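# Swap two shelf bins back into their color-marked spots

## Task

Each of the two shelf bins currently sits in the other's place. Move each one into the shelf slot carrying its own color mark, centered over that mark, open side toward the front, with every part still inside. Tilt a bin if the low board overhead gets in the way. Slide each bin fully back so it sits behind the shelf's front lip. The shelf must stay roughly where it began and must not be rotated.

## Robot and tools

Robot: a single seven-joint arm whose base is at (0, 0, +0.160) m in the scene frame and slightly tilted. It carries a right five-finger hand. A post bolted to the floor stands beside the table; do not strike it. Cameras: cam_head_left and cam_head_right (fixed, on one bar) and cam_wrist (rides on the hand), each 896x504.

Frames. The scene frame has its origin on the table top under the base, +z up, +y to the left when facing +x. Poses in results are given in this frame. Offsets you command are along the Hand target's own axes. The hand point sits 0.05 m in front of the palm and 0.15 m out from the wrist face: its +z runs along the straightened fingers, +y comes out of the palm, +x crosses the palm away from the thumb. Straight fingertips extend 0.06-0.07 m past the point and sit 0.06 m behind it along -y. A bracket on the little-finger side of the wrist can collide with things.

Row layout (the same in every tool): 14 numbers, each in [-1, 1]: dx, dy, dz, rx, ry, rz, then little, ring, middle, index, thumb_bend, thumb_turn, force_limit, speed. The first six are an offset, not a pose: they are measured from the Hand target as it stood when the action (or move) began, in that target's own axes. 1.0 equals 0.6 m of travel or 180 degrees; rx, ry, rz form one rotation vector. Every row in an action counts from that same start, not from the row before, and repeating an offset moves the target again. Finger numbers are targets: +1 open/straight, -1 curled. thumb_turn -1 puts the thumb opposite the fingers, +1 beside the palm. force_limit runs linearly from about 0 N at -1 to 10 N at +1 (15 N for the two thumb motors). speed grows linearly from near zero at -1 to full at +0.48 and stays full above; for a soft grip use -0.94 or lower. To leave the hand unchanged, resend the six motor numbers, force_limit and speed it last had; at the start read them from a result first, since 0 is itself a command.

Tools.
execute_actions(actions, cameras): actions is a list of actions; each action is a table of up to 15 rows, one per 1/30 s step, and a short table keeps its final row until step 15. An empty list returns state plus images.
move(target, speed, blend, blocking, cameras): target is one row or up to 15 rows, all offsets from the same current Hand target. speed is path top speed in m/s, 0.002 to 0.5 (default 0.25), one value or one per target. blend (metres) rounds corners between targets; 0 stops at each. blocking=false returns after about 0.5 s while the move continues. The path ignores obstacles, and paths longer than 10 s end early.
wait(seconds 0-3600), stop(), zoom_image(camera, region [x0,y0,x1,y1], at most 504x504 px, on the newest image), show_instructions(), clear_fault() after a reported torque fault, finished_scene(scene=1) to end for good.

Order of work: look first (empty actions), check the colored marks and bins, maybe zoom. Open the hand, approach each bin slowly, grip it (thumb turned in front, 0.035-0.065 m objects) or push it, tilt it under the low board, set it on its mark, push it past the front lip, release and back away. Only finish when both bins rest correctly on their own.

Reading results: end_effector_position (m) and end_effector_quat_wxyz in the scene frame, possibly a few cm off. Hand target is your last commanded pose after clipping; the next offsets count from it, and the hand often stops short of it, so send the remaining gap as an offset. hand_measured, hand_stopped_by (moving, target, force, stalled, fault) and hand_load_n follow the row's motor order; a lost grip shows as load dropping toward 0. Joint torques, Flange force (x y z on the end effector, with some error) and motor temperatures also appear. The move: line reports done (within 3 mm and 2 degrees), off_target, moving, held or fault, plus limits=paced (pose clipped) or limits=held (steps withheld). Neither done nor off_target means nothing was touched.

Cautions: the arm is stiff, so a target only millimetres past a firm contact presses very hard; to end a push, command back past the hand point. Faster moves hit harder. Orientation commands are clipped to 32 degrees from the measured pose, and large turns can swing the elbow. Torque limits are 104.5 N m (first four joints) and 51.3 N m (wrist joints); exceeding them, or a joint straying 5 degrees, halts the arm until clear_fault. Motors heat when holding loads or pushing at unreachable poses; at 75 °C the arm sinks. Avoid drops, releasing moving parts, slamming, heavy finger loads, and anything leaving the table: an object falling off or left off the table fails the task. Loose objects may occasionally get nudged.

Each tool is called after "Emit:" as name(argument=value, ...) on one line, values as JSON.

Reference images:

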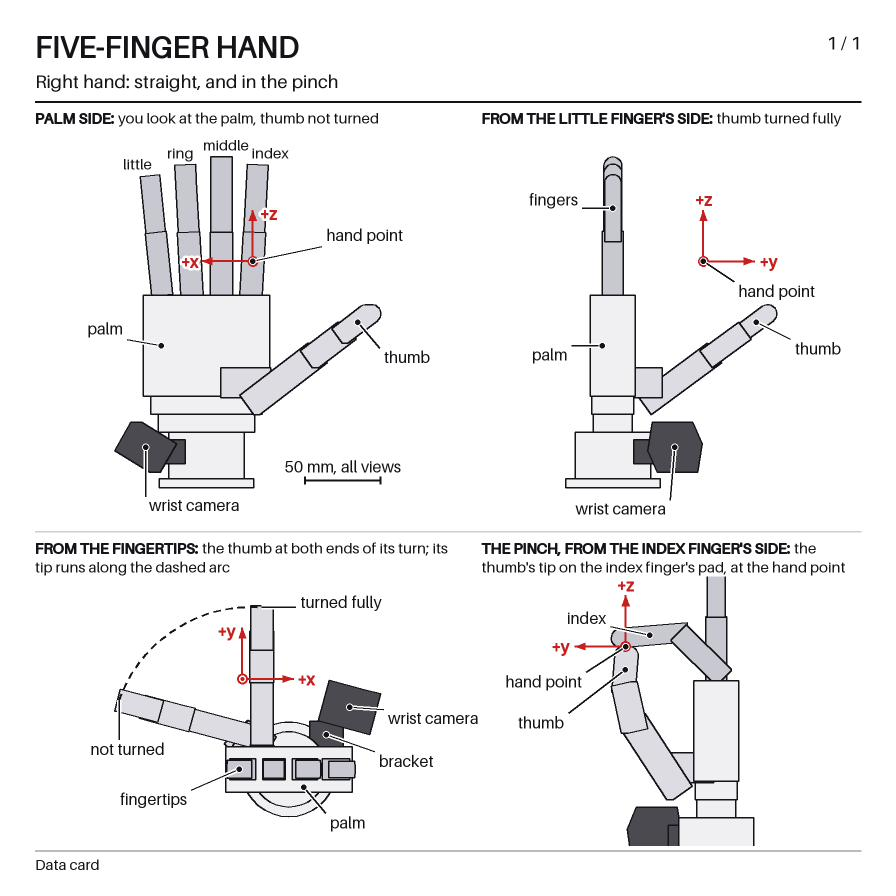

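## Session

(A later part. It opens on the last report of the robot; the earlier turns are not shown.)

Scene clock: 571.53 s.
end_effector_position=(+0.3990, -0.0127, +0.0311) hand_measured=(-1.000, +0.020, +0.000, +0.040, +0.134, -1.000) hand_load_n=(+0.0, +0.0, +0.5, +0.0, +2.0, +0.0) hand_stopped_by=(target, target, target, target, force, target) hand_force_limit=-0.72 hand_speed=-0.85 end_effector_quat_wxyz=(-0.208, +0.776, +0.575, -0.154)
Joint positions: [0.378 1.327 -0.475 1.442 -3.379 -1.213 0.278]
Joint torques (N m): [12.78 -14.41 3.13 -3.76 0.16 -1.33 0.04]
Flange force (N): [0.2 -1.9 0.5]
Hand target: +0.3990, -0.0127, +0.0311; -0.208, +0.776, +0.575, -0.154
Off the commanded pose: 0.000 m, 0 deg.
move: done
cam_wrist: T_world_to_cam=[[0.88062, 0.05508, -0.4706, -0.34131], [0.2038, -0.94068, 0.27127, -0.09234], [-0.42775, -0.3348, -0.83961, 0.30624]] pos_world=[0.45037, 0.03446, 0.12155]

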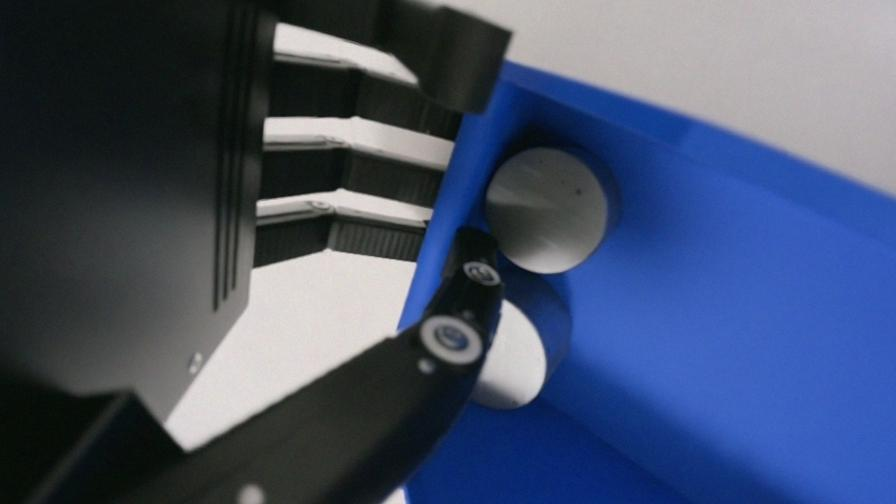

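Emit:
move(target=[0,0,0,0,0,0,-1,-0.3,-0.3,-0.3,-0.1,-1,-0.4,-0.88], cameras=["cam_wrist"])

Emit:
zoom_image(camera="cam_wrist", region=[380, 80, 800, 460])

Scene clock: 572.97 s.
end_effector_position=(+0.3989, -0.0127, +0.0310) hand_measured=(-1.000, -0.068, -0.008, -0.070, +0.134, -1.000) hand_load_n=(+0.0, +2.0, +1.0, +4.5, +4.5, +0.5) hand_stopped_by=(target, force, force, force, force, target) hand_force_limit=-0.40 hand_speed=-0.88 end_effector_quat_wxyz=(-0.208, +0.776, +0.575, -0.154)
Joint positions: [0.378 1.327 -0.475 1.442 -3.379 -1.213 0.278]
Joint torques (N m): [13.21 -15.16 3.07 -4.93 -0.02 -0.65 0.1]
Flange force (N): [0.0 -3.3 1.6]
Hand target: +0.3989, -0.0127, +0.0311; -0.208, +0.776, +0.575, -0.154
Off the commanded pose: 0.000 m, 0 deg.
move: done
cam_wrist: T_world_to_cam=[[0.88058, 0.05509, -0.47069, -0.34119], [0.20379, -0.94072, 0.27115, -0.0923], [-0.42784, -0.33469, -0.8396, 0.30623]] pos_world=[0.45027, 0.03446, 0.12155]

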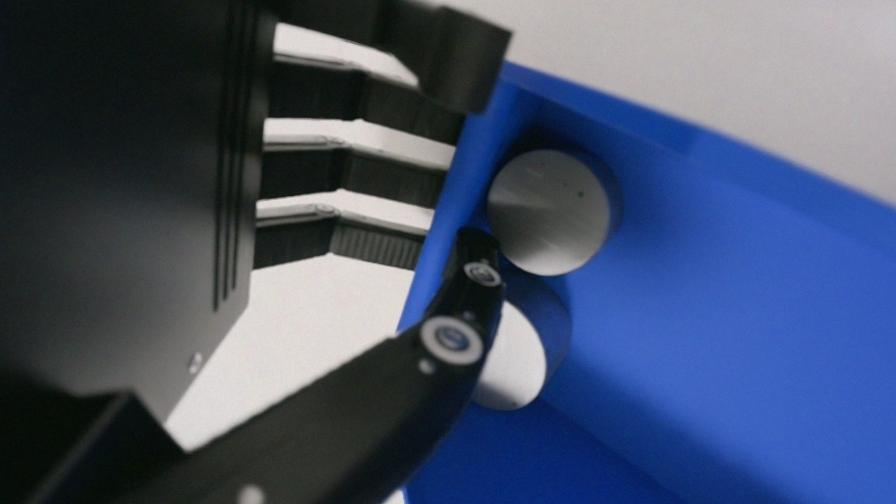

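Scaled by 1.200 from the camera's image (finer frame: 1280x720).

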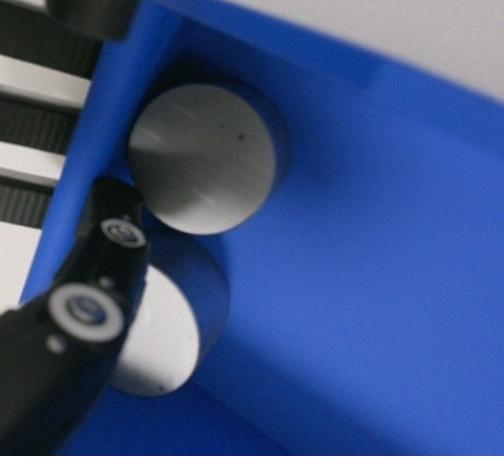

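Emit:
move(target=[0,0,0,0,0,0,-1,-0.35,-0.35,-0.35,-0.2,-1,0.1,-0.92])

Emit:
move(target=[0,-0.0083,-0.0144,0,0,0,-1,-0.35,-0.35,-0.35,-0.2,-1,0.1,-0.92], speed=0.02, cameras=["cam_wrist", "cam_head_right"])

Emit:
zoom_image(camera="cam_head_right", region=[470, 220, 610, 340])

Scene clock: 574.33 s.
end_effector_position=(+0.3989, -0.0127, +0.0310) hand_measured=(-1.000, -0.102, -0.030, -0.082, +0.134, -1.000) hand_load_n=(+0.0, +5.0, +3.5, +5.0, +10.0, +1.0) hand_stopped_by=(target, force, force, force, force, target) hand_force_limit=0.10 hand_speed=-0.92 end_effector_quat_wxyz=(-0.208, +0.776, +0.575, -0.154)
Joint positions: [0.378 1.327 -0.475 1.442 -3.379 -1.213 0.278]
Joint torques (N m): [12.48 -14.02 3.03 -4.21 0.01 -0.65 0.05]
Flange force (N): [0.3 -3.6 -1.0]
Hand target: +0.3989, -0.0127, +0.0311; -0.208, +0.776, +0.575, -0.154
Off the commanded pose: 0.000 m, 0 deg.
move: done

Scene clock: 575.10 s.
end_effector_position=(+0.3990, -0.0127, +0.0410) hand_measured=(-1.000, -0.102, -0.030, -0.082, +0.136, -1.000) hand_load_n=(+0.0, +3.5, +5.0, +6.0, +15.0, +3.0) hand_stopped_by=(target, force, force, force, force, target) hand_force_limit=0.10 hand_speed=-0.92 end_effector_quat_wxyz=(-0.208, +0.776, +0.575, -0.154)
Joint positions: [0.389 1.313 -0.474 1.443 -3.377 -1.23 0.279]
Joint torques (N m): [14.48 -16.72 3.68 -5.17 0.29 -1.29 0]
Flange force (N): [0.0 -0.2 5.7]
Hand target: +0.3990, -0.0127, +0.0410; -0.208, +0.776, +0.575, -0.154
Off the commanded pose: 0.000 m, 0 deg.
move: done
cam_wrist: T_world_to_cam=[[0.88061, 0.05513, -0.47062, -0.33664], [0.20384, -0.94068, 0.27125, -0.09504], [-0.42775, -0.3348, -0.83961, 0.31455]] pos_world=[0.45037, 0.03446, 0.13145]
Images, in order (width x height): cam_head_right 896x504, cam_wrist 896x504.

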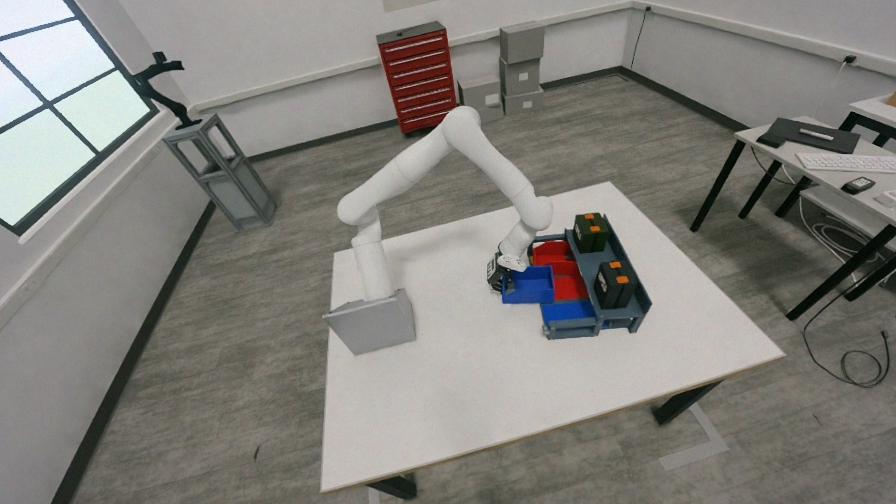

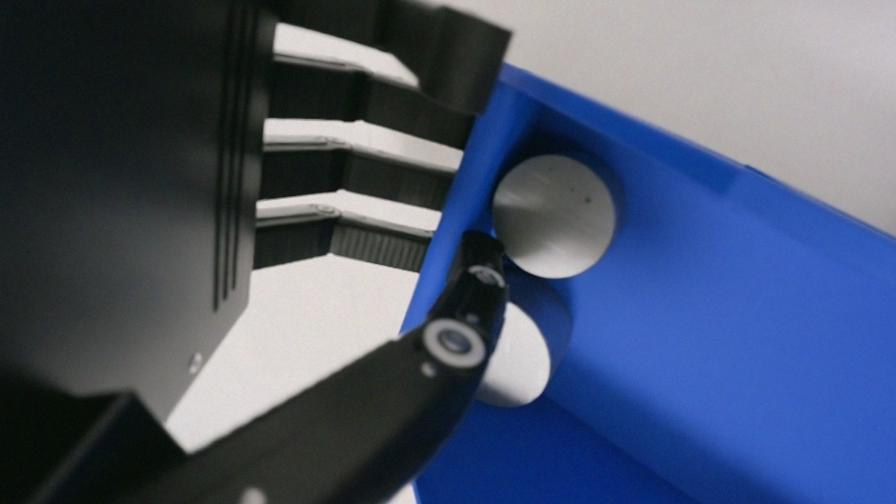

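Scaled by 3.600 from the camera's image (finer frame: 1280x720).

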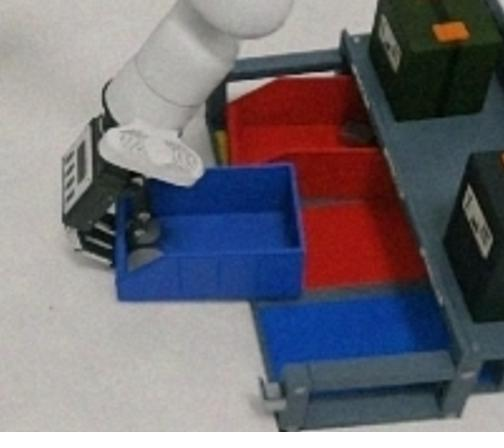

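Emit:
move(target=[0,-0.0058,-0.0101,0.0367,0,0,-1,-0.35,-0.35,-0.35,-0.2,-1,0.1,-0.92], speed=0.02, cameras=["cam_wrist", "cam_head_right", "cam_head_left"])

Emit:
zoom_image(camera="cam_head_right", region=[470, 220, 610, 340])

Scene clock: 586.30 s.
end_effector_position=(+0.3990, -0.0127, +0.0480) hand_measured=(-1.000, -0.102, -0.030, -0.082, +0.136, -1.000) hand_load_n=(+0.0, +4.0, +3.0, +5.5, +12.0, +2.5) hand_stopped_by=(target, force, force, force, force, target) hand_force_limit=0.10 hand_speed=-0.92 end_effector_quat_wxyz=(-0.252, +0.763, +0.565, -0.187)
Joint positions: [0.348 1.369 -0.46 1.29 -3.353 -1.424 0.254]
Joint torques (N m): [14.88 -16.99 3.6 -5.1 0.33 -1.77 0]
Flange force (N): [0.1 -0.1 5.1]
Hand target: +0.3990, -0.0127, +0.0480; -0.252, +0.763, +0.565, -0.187
Off the commanded pose: 0.000 m, 0 deg.
move: done
cam_wrist: T_world_to_cam=[[0.82357, 0.07247, -0.56257, -0.30594], [0.23069, -0.94887, 0.21548, -0.10504], [-0.51819, -0.30724, -0.79817, 0.35491]] pos_world=[0.46011, 0.03154, 0.1338]

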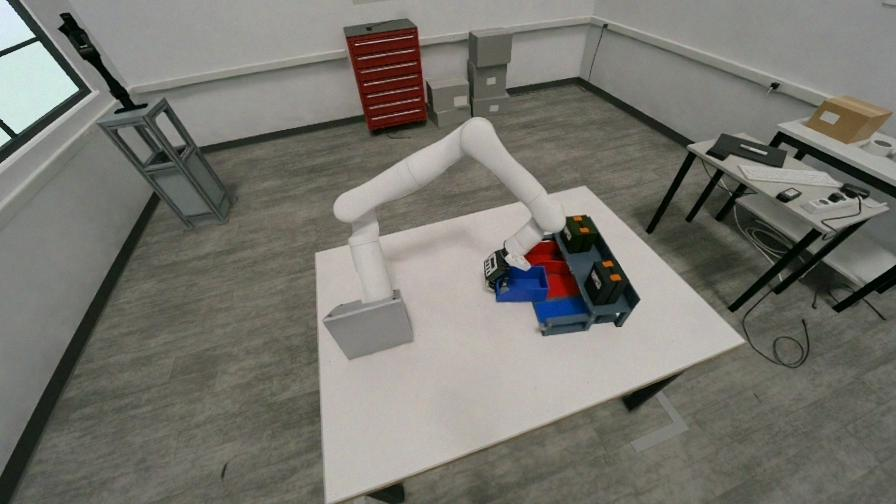

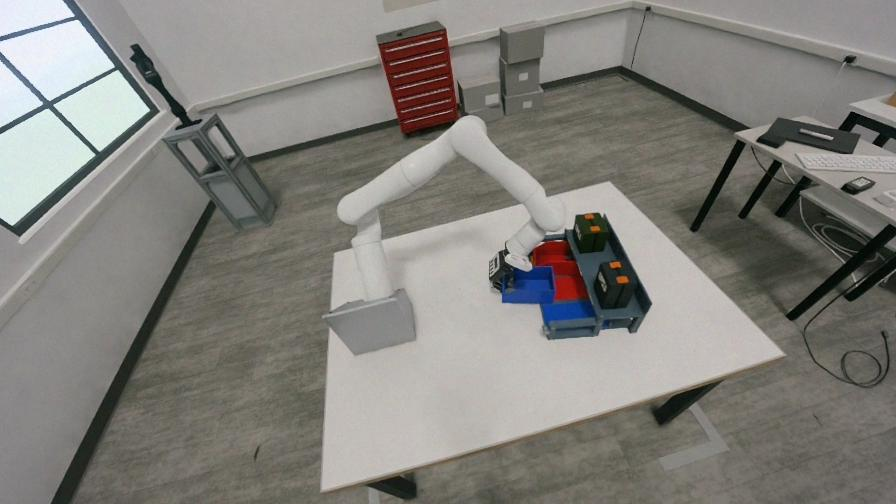

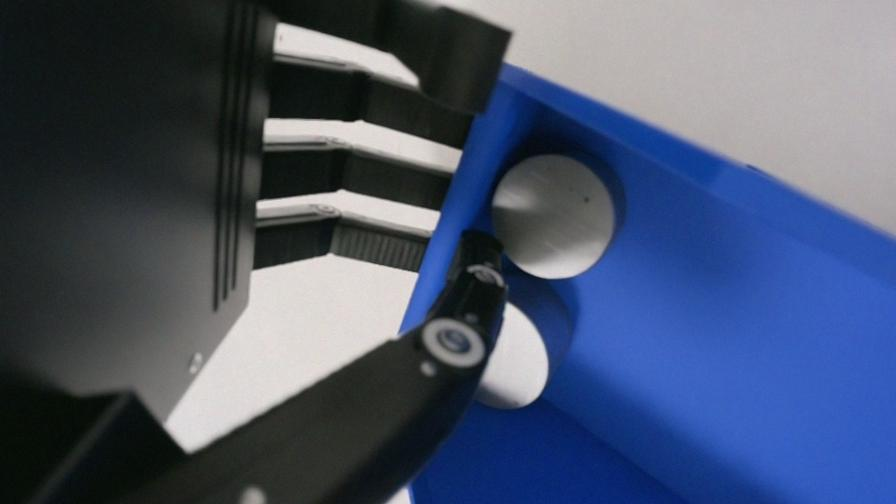

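Scaled by 3.600 from the camera's image (finer frame: 1280x720).

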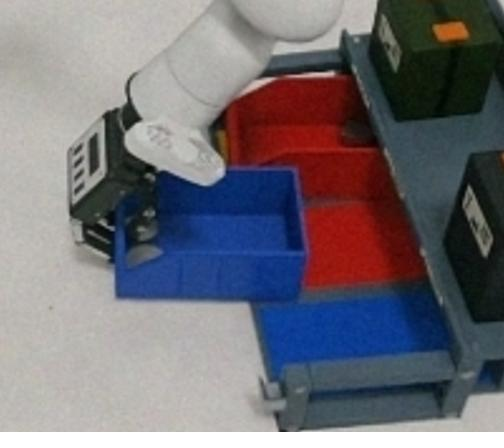

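Emit:
move(target=[[0,-0.004,-0.0054,0,-0.0116,-0.0156,-1,-0.35,-0.35,-0.35,-0.2,-1,0.1,-0.92],[0.0075,0.0867,-0.0727,0,-0.0116,-0.0156,-1,-0.35,-0.35,-0.35,-0.2,-1,0.1,-0.92]], speed=0.03, cameras=["cam_wrist", "cam_head_right", "cam_head_left"])

Emit:
zoom_image(camera="cam_head_right", region=[470, 200, 630, 340])

Emit:
zoom_image(camera="cam_head_left", region=[470, 200, 630, 340])

Scene clock: 594.47 s.
end_effector_position=(+0.4651, -0.0282, +0.0520) hand_measured=(-1.000, -0.102, -0.030, -0.082, +0.136, -1.000) hand_load_n=(+0.0, +3.0, +4.5, +6.0, +15.0, +3.0) hand_stopped_by=(target, force, force, force, force, target) hand_force_limit=0.10 hand_speed=-0.92 end_effector_quat_wxyz=(-0.246, +0.745, +0.588, -0.195)
Joint positions: [0.277 1.463 -0.457 0.957 -3.33 -1.626 0.242]
Joint torques (N m): [16.79 -18.89 3.48 -6.62 0.37 -1.69 -0.01]
Flange force (N): [0.5 -1.2 6.5]
Hand target: +0.4651, -0.0282, +0.0520; -0.246, +0.745, +0.588, -0.195
Off the commanded pose: 0.000 m, 0 deg.
move: done
cam_wrist: T_world_to_cam=[[0.81763, 0.12248, -0.56256, -0.35289], [0.28807, -0.93304, 0.21554, -0.16209], [-0.4985, -0.33829, -0.79816, 0.3776]] pos_world=[0.52346, 0.01973, 0.1378]

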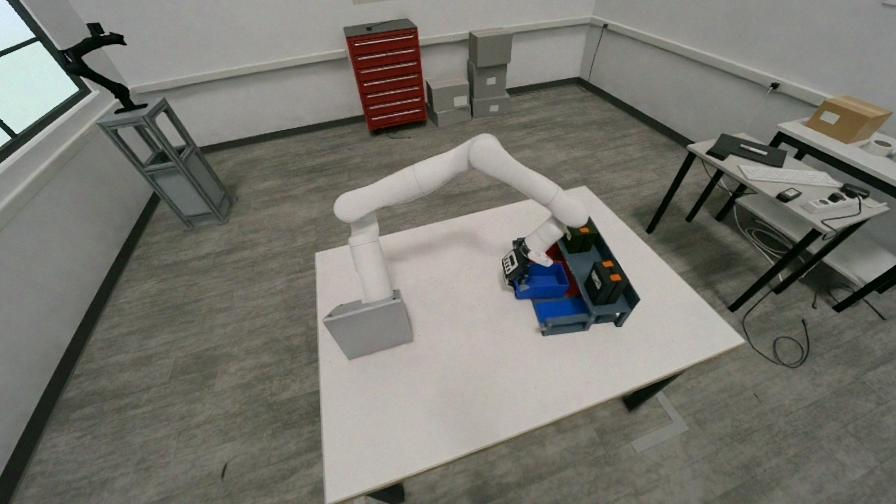

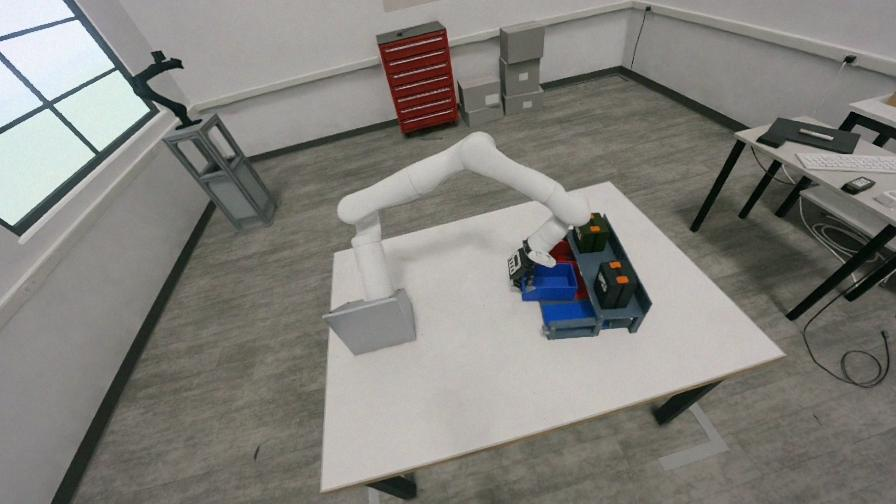

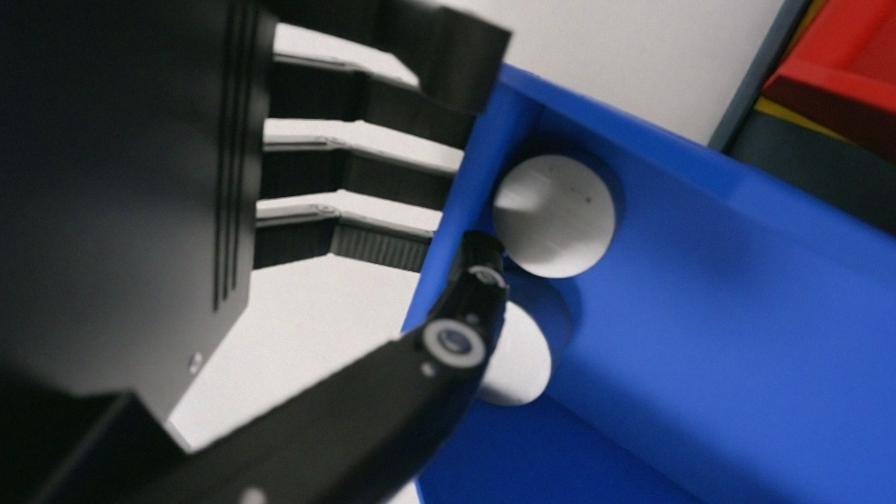

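Scaled by 3.150 from the camera's image (finer frame: 1280x720).

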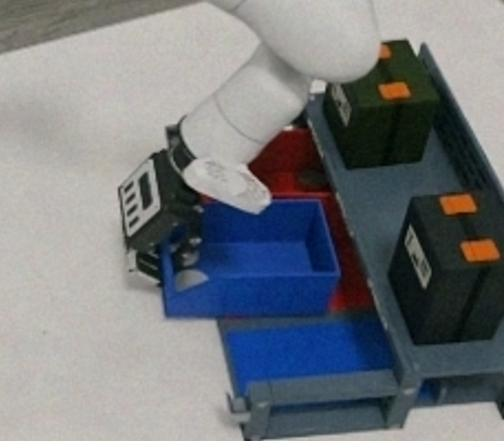

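Scaled by 3.150 from the camera's image (finer frame: 1280x720).

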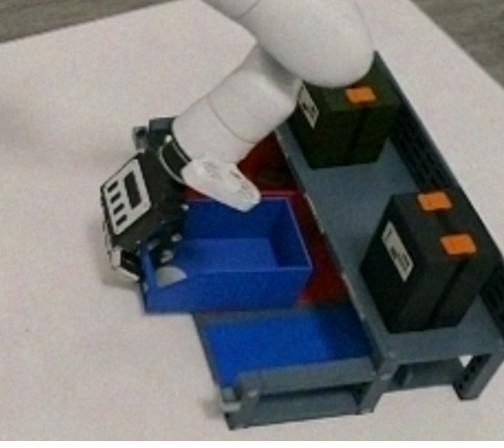

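Emit:
move(target=[-0.1833,0,0,0,0,0,-1,-0.35,-0.35,-0.35,-0.2,-1,0.1,-0.92], speed=0.04, cameras=["cam_wrist", "cam_head_right", "cam_head_left"])

Emit:
zoom_image(camera="cam_head_right", region=[490, 220, 650, 360])

Emit:
zoom_image(camera="cam_head_left", region=[490, 220, 650, 360])

Scene clock: 607.43 s.
end_effector_position=(+0.4396, -0.1351, +0.0521) hand_measured=(-1.000, -0.102, -0.030, -0.082, +0.136, -1.000) hand_load_n=(+0.0, +3.5, +6.0, +6.0, +15.5, +3.0) hand_stopped_by=(target, force, force, force, force, target) hand_force_limit=0.10 hand_speed=-0.92 end_effector_quat_wxyz=(-0.246, +0.745, +0.588, -0.195)
Joint positions: [0.361 1.621 -0.397 0.808 -3.249 -1.686 0.374]
Joint torques (N m): [16.01 -20.31 3.58 -6.96 0.59 -1.66 -0.02]
Flange force (N): [1.3 -1.3 6.6]
Hand target: +0.4396, -0.1351, +0.0521; -0.246, +0.745, +0.588, -0.195
Off the commanded pose: 0.000 m, 0 deg.
move: done
cam_wrist: T_world_to_cam=[[0.81759, 0.12262, -0.5626, -0.31877], [0.28819, -0.93302, 0.21546, -0.25452], [-0.4985, -0.33829, -0.79816, 0.32876]] pos_world=[0.49786, -0.08717, 0.1379]

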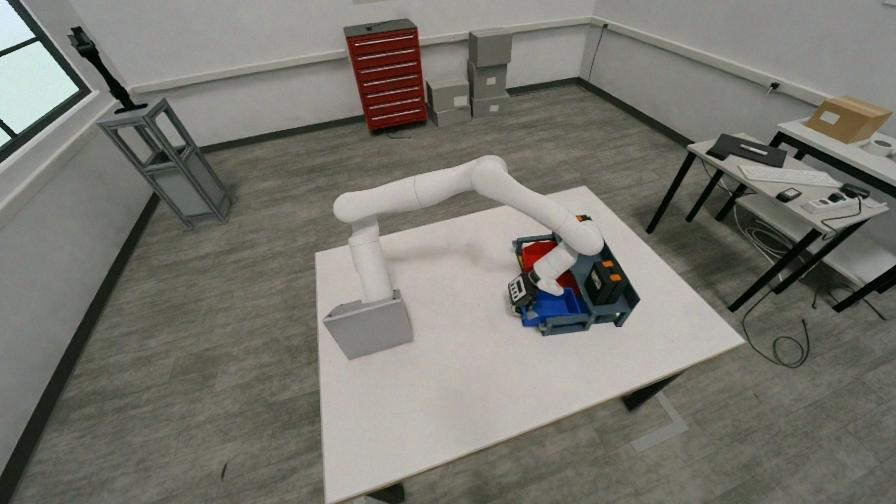

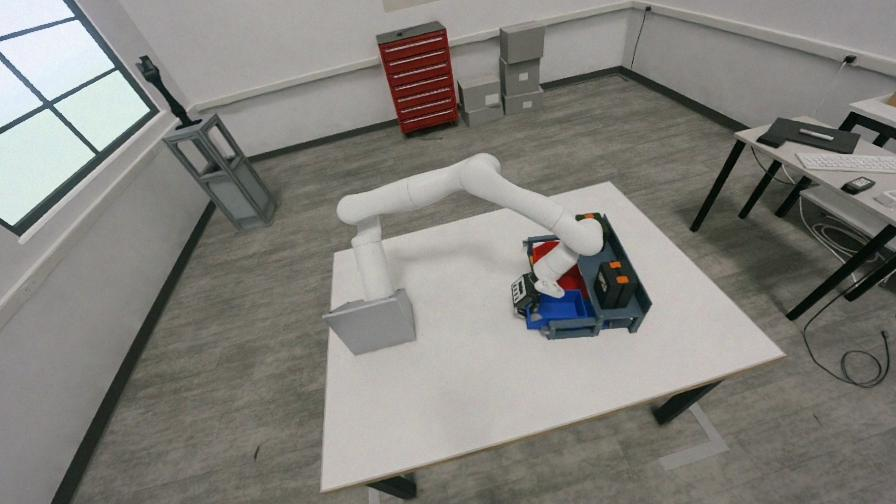

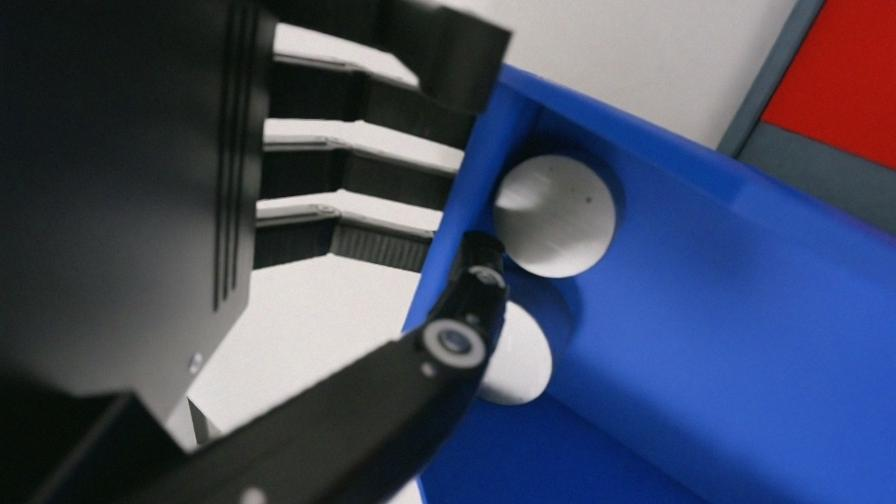

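Scaled by 3.150 from the camera's image (finer frame: 1280x720).

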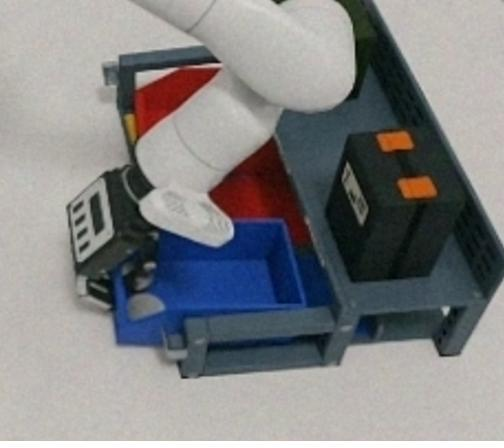

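Scaled by 3.150 from the camera's image (finer frame: 1280x720).

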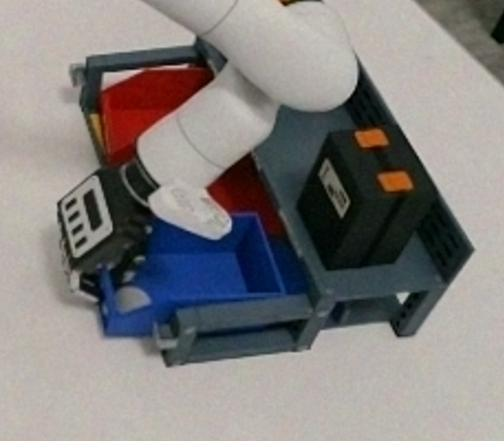

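Emit:
move(target=[[-0.01,0,0,0.0222,0,0,-1,-0.35,-0.35,-0.35,-0.2,-1,0.1,-0.92],[-0.01,0.0402,-0.0298,0.0222,0,0,-1,-0.35,-0.35,-0.35,-0.2,-1,0.1,-0.92]], speed=0.02, cameras=["cam_wrist", "cam_head_right", "cam_head_left"])

Emit:
zoom_image(camera="cam_head_right", region=[490, 220, 650, 360])

Emit:
zoom_image(camera="cam_wrist", region=[480, 0, 896, 300])

Scene clock: 620.23 s.
end_effector_position=(+0.4674, -0.1480, +0.0521) hand_measured=(-1.000, -0.102, -0.030, -0.082, +0.136, -1.000) hand_load_n=(+0.0, +7.5, +2.5, +0.5, +11.5, +1.0) hand_stopped_by=(target, force, force, force, force, target) hand_force_limit=0.10 hand_speed=-0.92 end_effector_quat_wxyz=(-0.272, +0.736, +0.581, -0.215)
Joint positions: [0.259 1.816 -0.392 0.311 -3.261 -2.027 0.343]
Joint torques (N m): [17.69 -20.53 3.17 -7.89 0.9 -1.56 -0.29]
Flange force (N): no reading
Hand target: +0.4674, -0.1480, +0.0521; -0.272, +0.736, +0.581, -0.215
Off the commanded pose: 0.000 m, 0 deg.
move: done
cam_wrist: T_world_to_cam=[[0.77768, 0.13205, -0.61463, -0.31717], [0.30154, -0.93624, 0.18038, -0.27946], [-0.55162, -0.32561, -0.76792, 0.3634]] pos_world=[0.53139, -0.10143, 0.13453]

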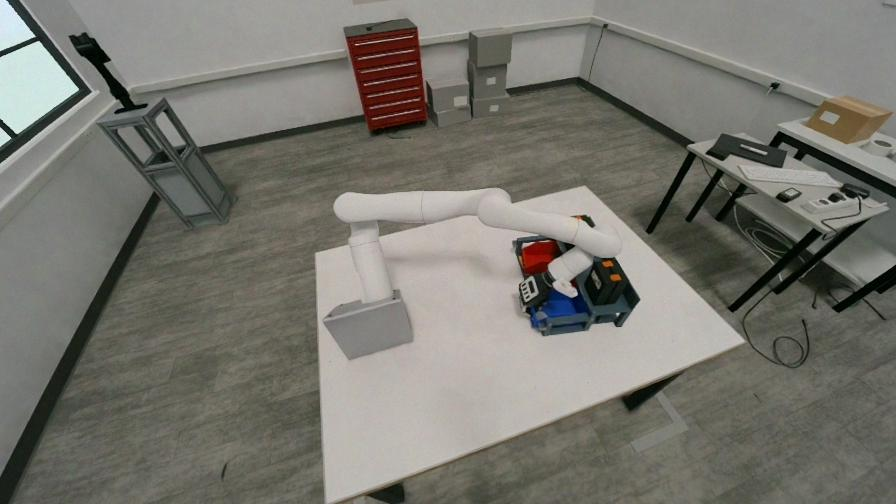

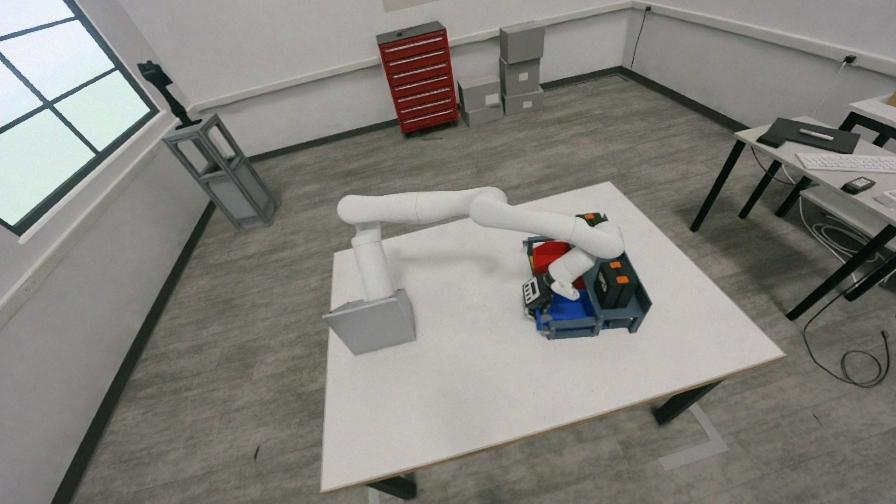

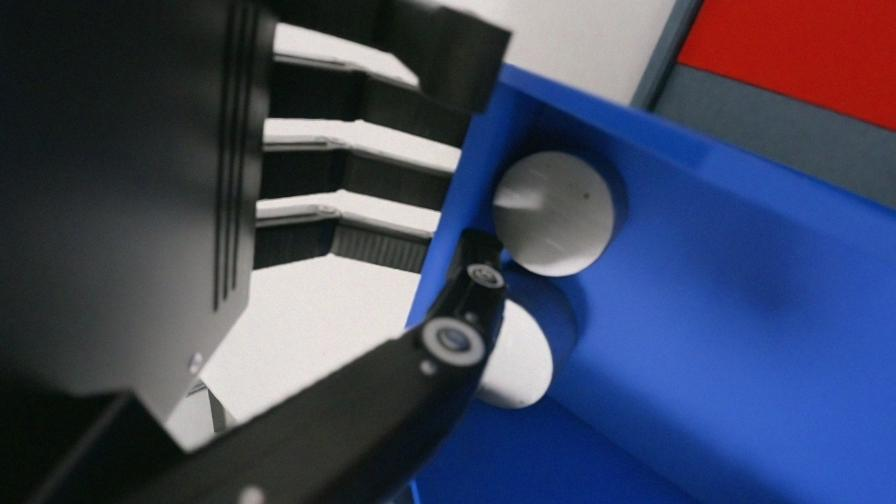

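Scaled by 3.150 from the camera's image (finer frame: 1280x720).

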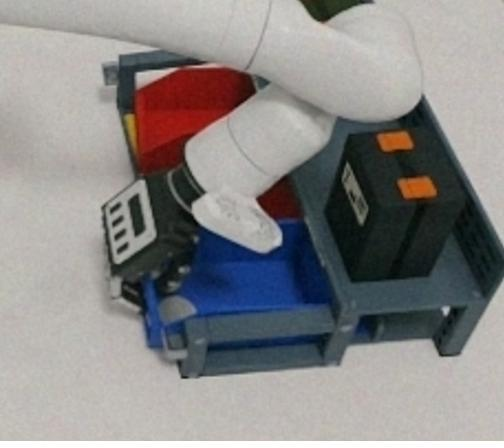

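Scaled by 1.212 from the camera's image (finer frame: 1280x720).

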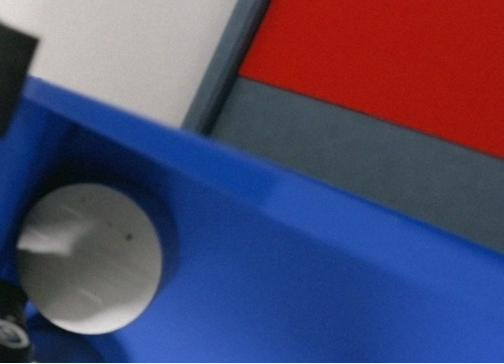

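Emit:
move(target=[0,0.0033,0.0038,0,0,0,-1,-0.35,-0.35,-0.35,-0.2,-1,0.1,-0.92], speed=0.02)

Emit:
move(target=[0,0.0022,0.0025,0,0,0,-1,-0.35,-0.35,-0.35,-0.2,-1,0.1,-0.92], speed=0.02)

Scene clock: 623.37 s.
end_effector_position=(+0.4674, -0.1480, +0.0491) hand_measured=(-1.000, -0.102, -0.030, -0.082, +0.136, -1.000) hand_load_n=(+0.5, +7.5, +1.0, +0.5, +10.5, +0.5) hand_stopped_by=(target, force, force, force, force, target) hand_force_limit=0.10 hand_speed=-0.92 end_effector_quat_wxyz=(-0.272, +0.736, +0.581, -0.215)
Joint positions: [0.256 1.82 -0.393 0.308 -3.262 -2.025 0.342]
Joint torques (N m): [17.33 -20.15 2.98 -7.47 0.88 -1.79 -0.21]
Flange force (N): no reading
Hand target: +0.4674, -0.1480, +0.0491; -0.272, +0.736, +0.581, -0.215
Off the commanded pose: 0.000 m, 0 deg.
move: done

Scene clock: 623.87 s.
end_effector_position=(+0.4674, -0.1480, +0.0471) hand_measured=(-1.000, -0.102, -0.030, -0.082, +0.136, -1.000) hand_load_n=(+0.0, +7.0, +0.5, +0.5, +9.5, +0.0) hand_stopped_by=(target, force, force, force, force, target) hand_force_limit=0.10 hand_speed=-0.92 end_effector_quat_wxyz=(-0.272, +0.736, +0.581, -0.215)
Joint positions: [0.253 1.823 -0.393 0.307 -3.262 -2.023 0.341]
Joint torques (N m): [16.79 -18.86 2.98 -7 0.92 -1.53 -0.18]
Flange force (N): no reading
Hand target: +0.4674, -0.1480, +0.0471; -0.272, +0.736, +0.581, -0.215
Off the commanded pose: 0.000 m, 0 deg.
move: done

Emit:
move(target=[0,0.0022,0.0025,0,0,0,-1,-0.35,-0.35,-0.35,-0.2,-1,0.1,-0.92], speed=0.02)

Scene clock: 625.20 s.
end_effector_position=(+0.4675, -0.1480, +0.0450) hand_measured=(-1.000, -0.102, -0.030, -0.082, +0.134, -1.000) hand_load_n=(+0.0, +6.5, +0.5, +1.5, +6.5, +0.0) hand_stopped_by=(target, force, force, force, force, target) hand_force_limit=0.10 hand_speed=-0.92 end_effector_quat_wxyz=(-0.272, +0.736, +0.581, -0.215)
Joint positions: [0.251 1.826 -0.394 0.305 -3.263 -2.021 0.34]
Joint torques (N m): [14.43 -17.17 1.93 -7.38 0.14 0.67 -0.11]
Flange force (N): no reading
Hand target: +0.4674, -0.1480, +0.0450; -0.272, +0.736, +0.581, -0.215
Off the commanded pose: 0.000 m, 0 deg.
move: done

Emit:
move(target=[[0,0,0,0,0,0,-1,0.1,0.15,0.1,0.5,-1,0.1,-0.85],[0,0,0,0,0,0,-1,0.1,0.15,0.1,1,-1,0.1,-0.6],[0,-0.076,-0.104,0,0,0,-1,0.1,0.15,0.1,1,-1,0.1,-0.6]], speed=0.05, cameras=["cam_wrist", "cam_head_right", "cam_head_left"])

Emit:
zoom_image(camera="cam_head_right", region=[490, 220, 650, 360])

Emit:
zoom_image(camera="cam_wrist", region=[400, 0, 896, 350])

Scene clock: 632.20 s.
end_effector_position=(+0.4727, -0.1491, +0.1220) hand_measured=(-1.000, +0.100, +0.150, +0.100, +1.000, -1.000) hand_load_n=(+0.0, +0.0, +0.0, +0.0, +0.0, +0.0) hand_stopped_by=(target, target, target, target, target, target) hand_force_limit=0.10 hand_speed=-0.60 end_effector_quat_wxyz=(-0.262, +0.738, +0.584, -0.212)
Joint positions: [0.32 1.735 -0.344 0.315 -3.272 -2.101 0.371]
Joint torques (N m): [15.16 -19.09 2.07 -6.86 0.28 -1.22 0.05]
Flange force (N): no reading
Hand target: +0.4733, -0.1493, +0.1221; -0.272, +0.736, +0.581, -0.215
Off the commanded pose: 0.001 m, 1 deg.
joint sent to its limit — joint 6 (wrist pitch), lower limit. The joint targets still meet the commanded pose.
move: done
cam_wrist: T_world_to_cam=[[0.78837, 0.12979, -0.60136, -0.28528], [0.30332, -0.93243, 0.1964, -0.29694], [-0.53523, -0.33724, -0.77446, 0.41096]] pos_world=[0.53493, -0.10125, 0.20504]

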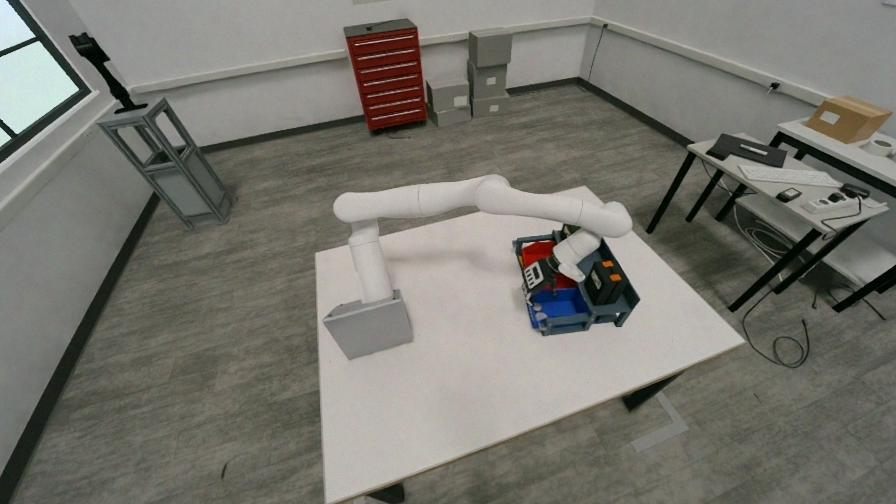

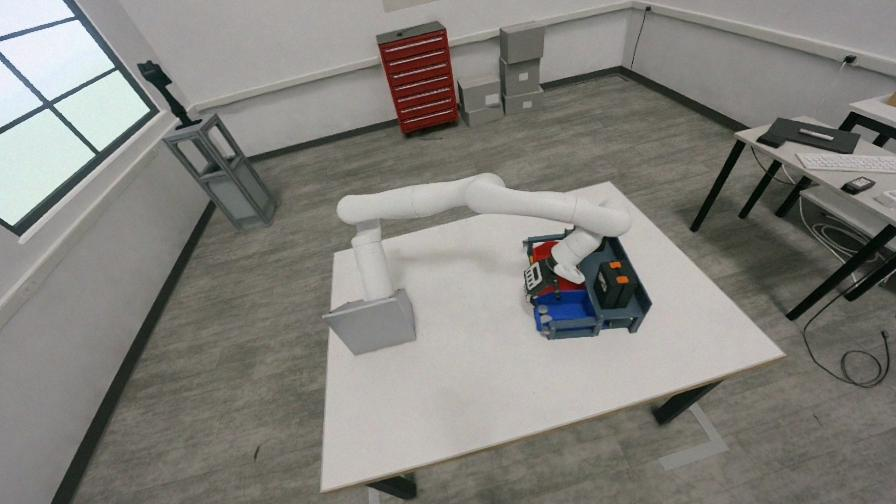

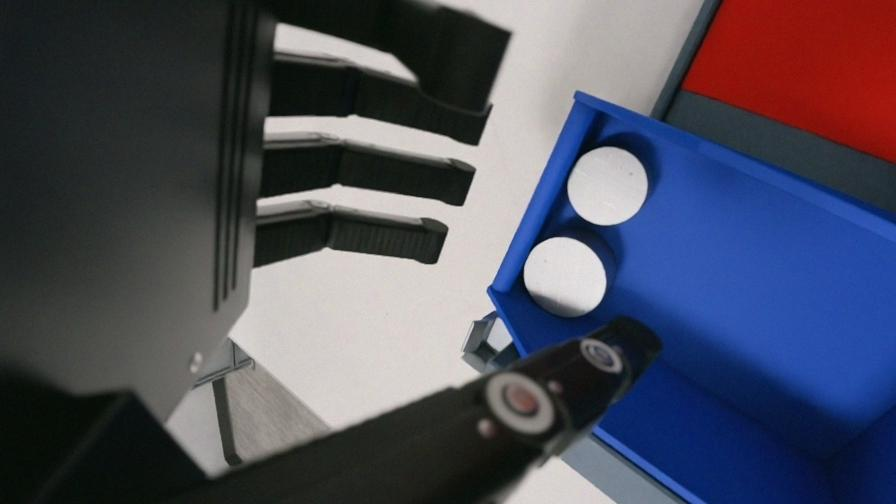

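Scaled by 3.150 from the camera's image (finer frame: 1280x720).

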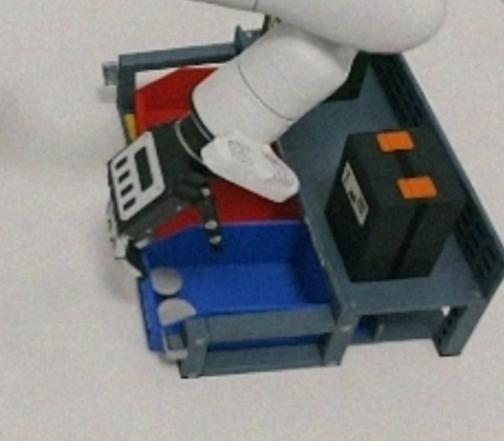

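Scaled by 1.016 from the camera's image (finer frame: 1280x720).

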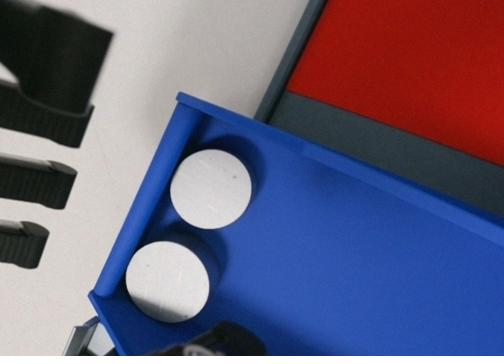

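Emit:
move(target=[0,0.0037,0.0452,-0.1144,0,0,-1,-0.14,-0.06,-0.12,1,-1,0.1,-0.6], speed=0.08, cameras=["cam_wrist"])

Emit:
zoom_image(camera="cam_wrist", region=[400, 0, 896, 350])

Scene clock: 646.77 s.
end_effector_position=(+0.4577, -0.1456, +0.1001) hand_measured=(-1.000, -0.140, -0.060, -0.120, +1.000, -1.000) hand_load_n=(+0.0, +0.0, +0.0, +0.0, +0.0, +0.0) hand_stopped_by=(target, target, target, target, target, target) hand_force_limit=0.10 hand_speed=-0.60 end_effector_quat_wxyz=(-0.136, +0.773, +0.610, -0.108)
Joint positions: [0.526 1.417 -0.391 1.167 -3.315 -1.321 0.45]
Joint torques (N m): [12.98 -17.13 3.16 -6.44 0.16 -0.55 0.05]
Flange force (N): [0.8 -3.0 1.3]
Hand target: +0.4577, -0.1456, +0.1001; -0.136, +0.773, +0.610, -0.108
Off the commanded pose: 0.000 m, 0 deg.
move: done
cam_wrist: T_world_to_cam=[[0.94278, 0.09284, -0.32022, -0.3913], [0.20835, -0.91386, 0.34848, -0.25389], [-0.26028, -0.39526, -0.88092, 0.26354]] pos_world=[0.49041, -0.09153, 0.19533]

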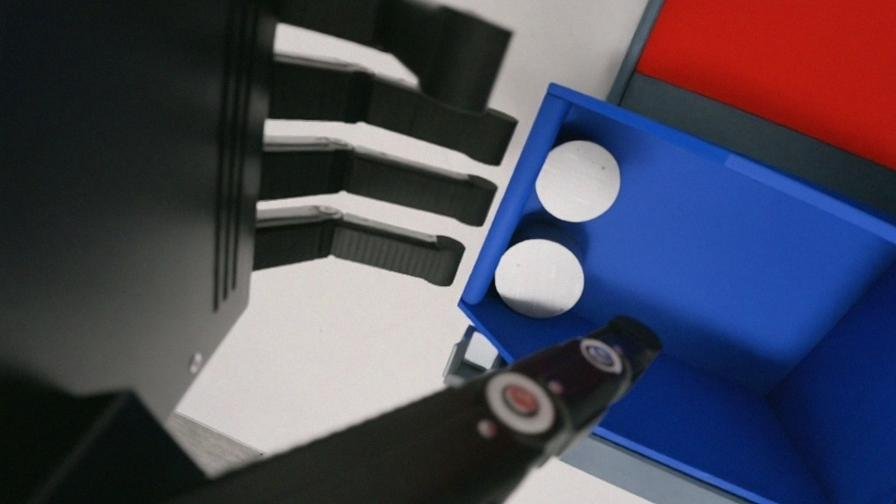

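Scaled by 1.016 from the camera's image (finer frame: 1280x720).

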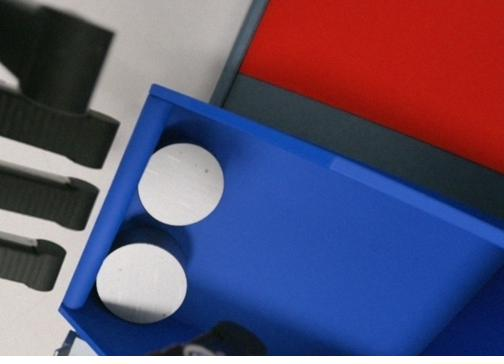

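Emit:
move(target=[[0,0.0291,0.0799,0,0,0,-1,-0.14,-0.06,-0.12,1,-1,0.1,-0.6],[0,0.0348,0.0956,0,0,0,-1,-0.14,-0.06,-0.12,1,-1,0.1,-0.6]], speed=0.03, cameras=["cam_wrist"])

Emit:
zoom_image(camera="cam_wrist", region=[380, 80, 800, 460])

Scene clock: 652.70 s.
end_effector_position=(+0.4577, -0.1456, +0.0390) hand_measured=(-1.000, -0.140, -0.060, -0.120, +1.000, -1.000) hand_load_n=(+0.0, +0.0, +0.0, +0.0, +0.0, +0.0) hand_stopped_by=(target, target, target, target, target, target) hand_force_limit=0.10 hand_speed=-0.60 end_effector_quat_wxyz=(-0.136, +0.773, +0.610, -0.108)
Joint positions: [0.471 1.49 -0.403 1.183 -3.327 -1.213 0.443]
Joint torques (N m): [13.26 -17.33 3.17 -6.01 0.1 -0.54 0.08]
Flange force (N): [1.1 -3.5 1.1]
Hand target: +0.4577, -0.1456, +0.0390; -0.136, +0.773, +0.610, -0.108
Off the commanded pose: 0.000 m, 0 deg.
move: done
cam_wrist: T_world_to_cam=[[0.94281, 0.09279, -0.32017, -0.41089], [0.20828, -0.91388, 0.34847, -0.23256], [-0.26026, -0.39523, -0.88094, 0.20971]] pos_world=[0.49041, -0.09153, 0.13423]

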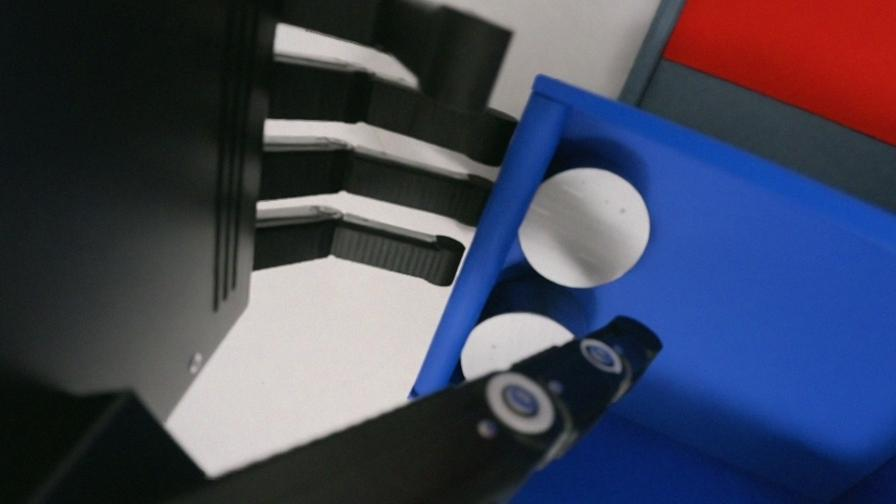

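Scaled by 1.200 from the camera's image (finer frame: 1280x720).

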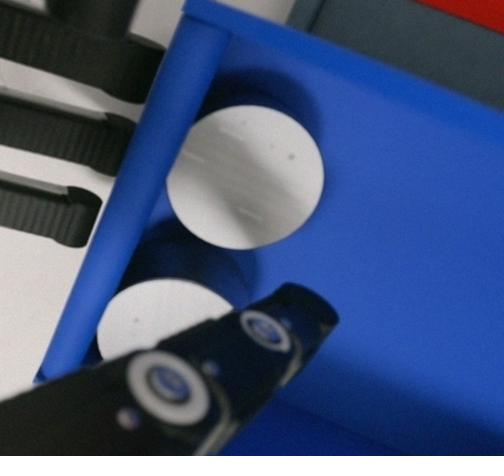

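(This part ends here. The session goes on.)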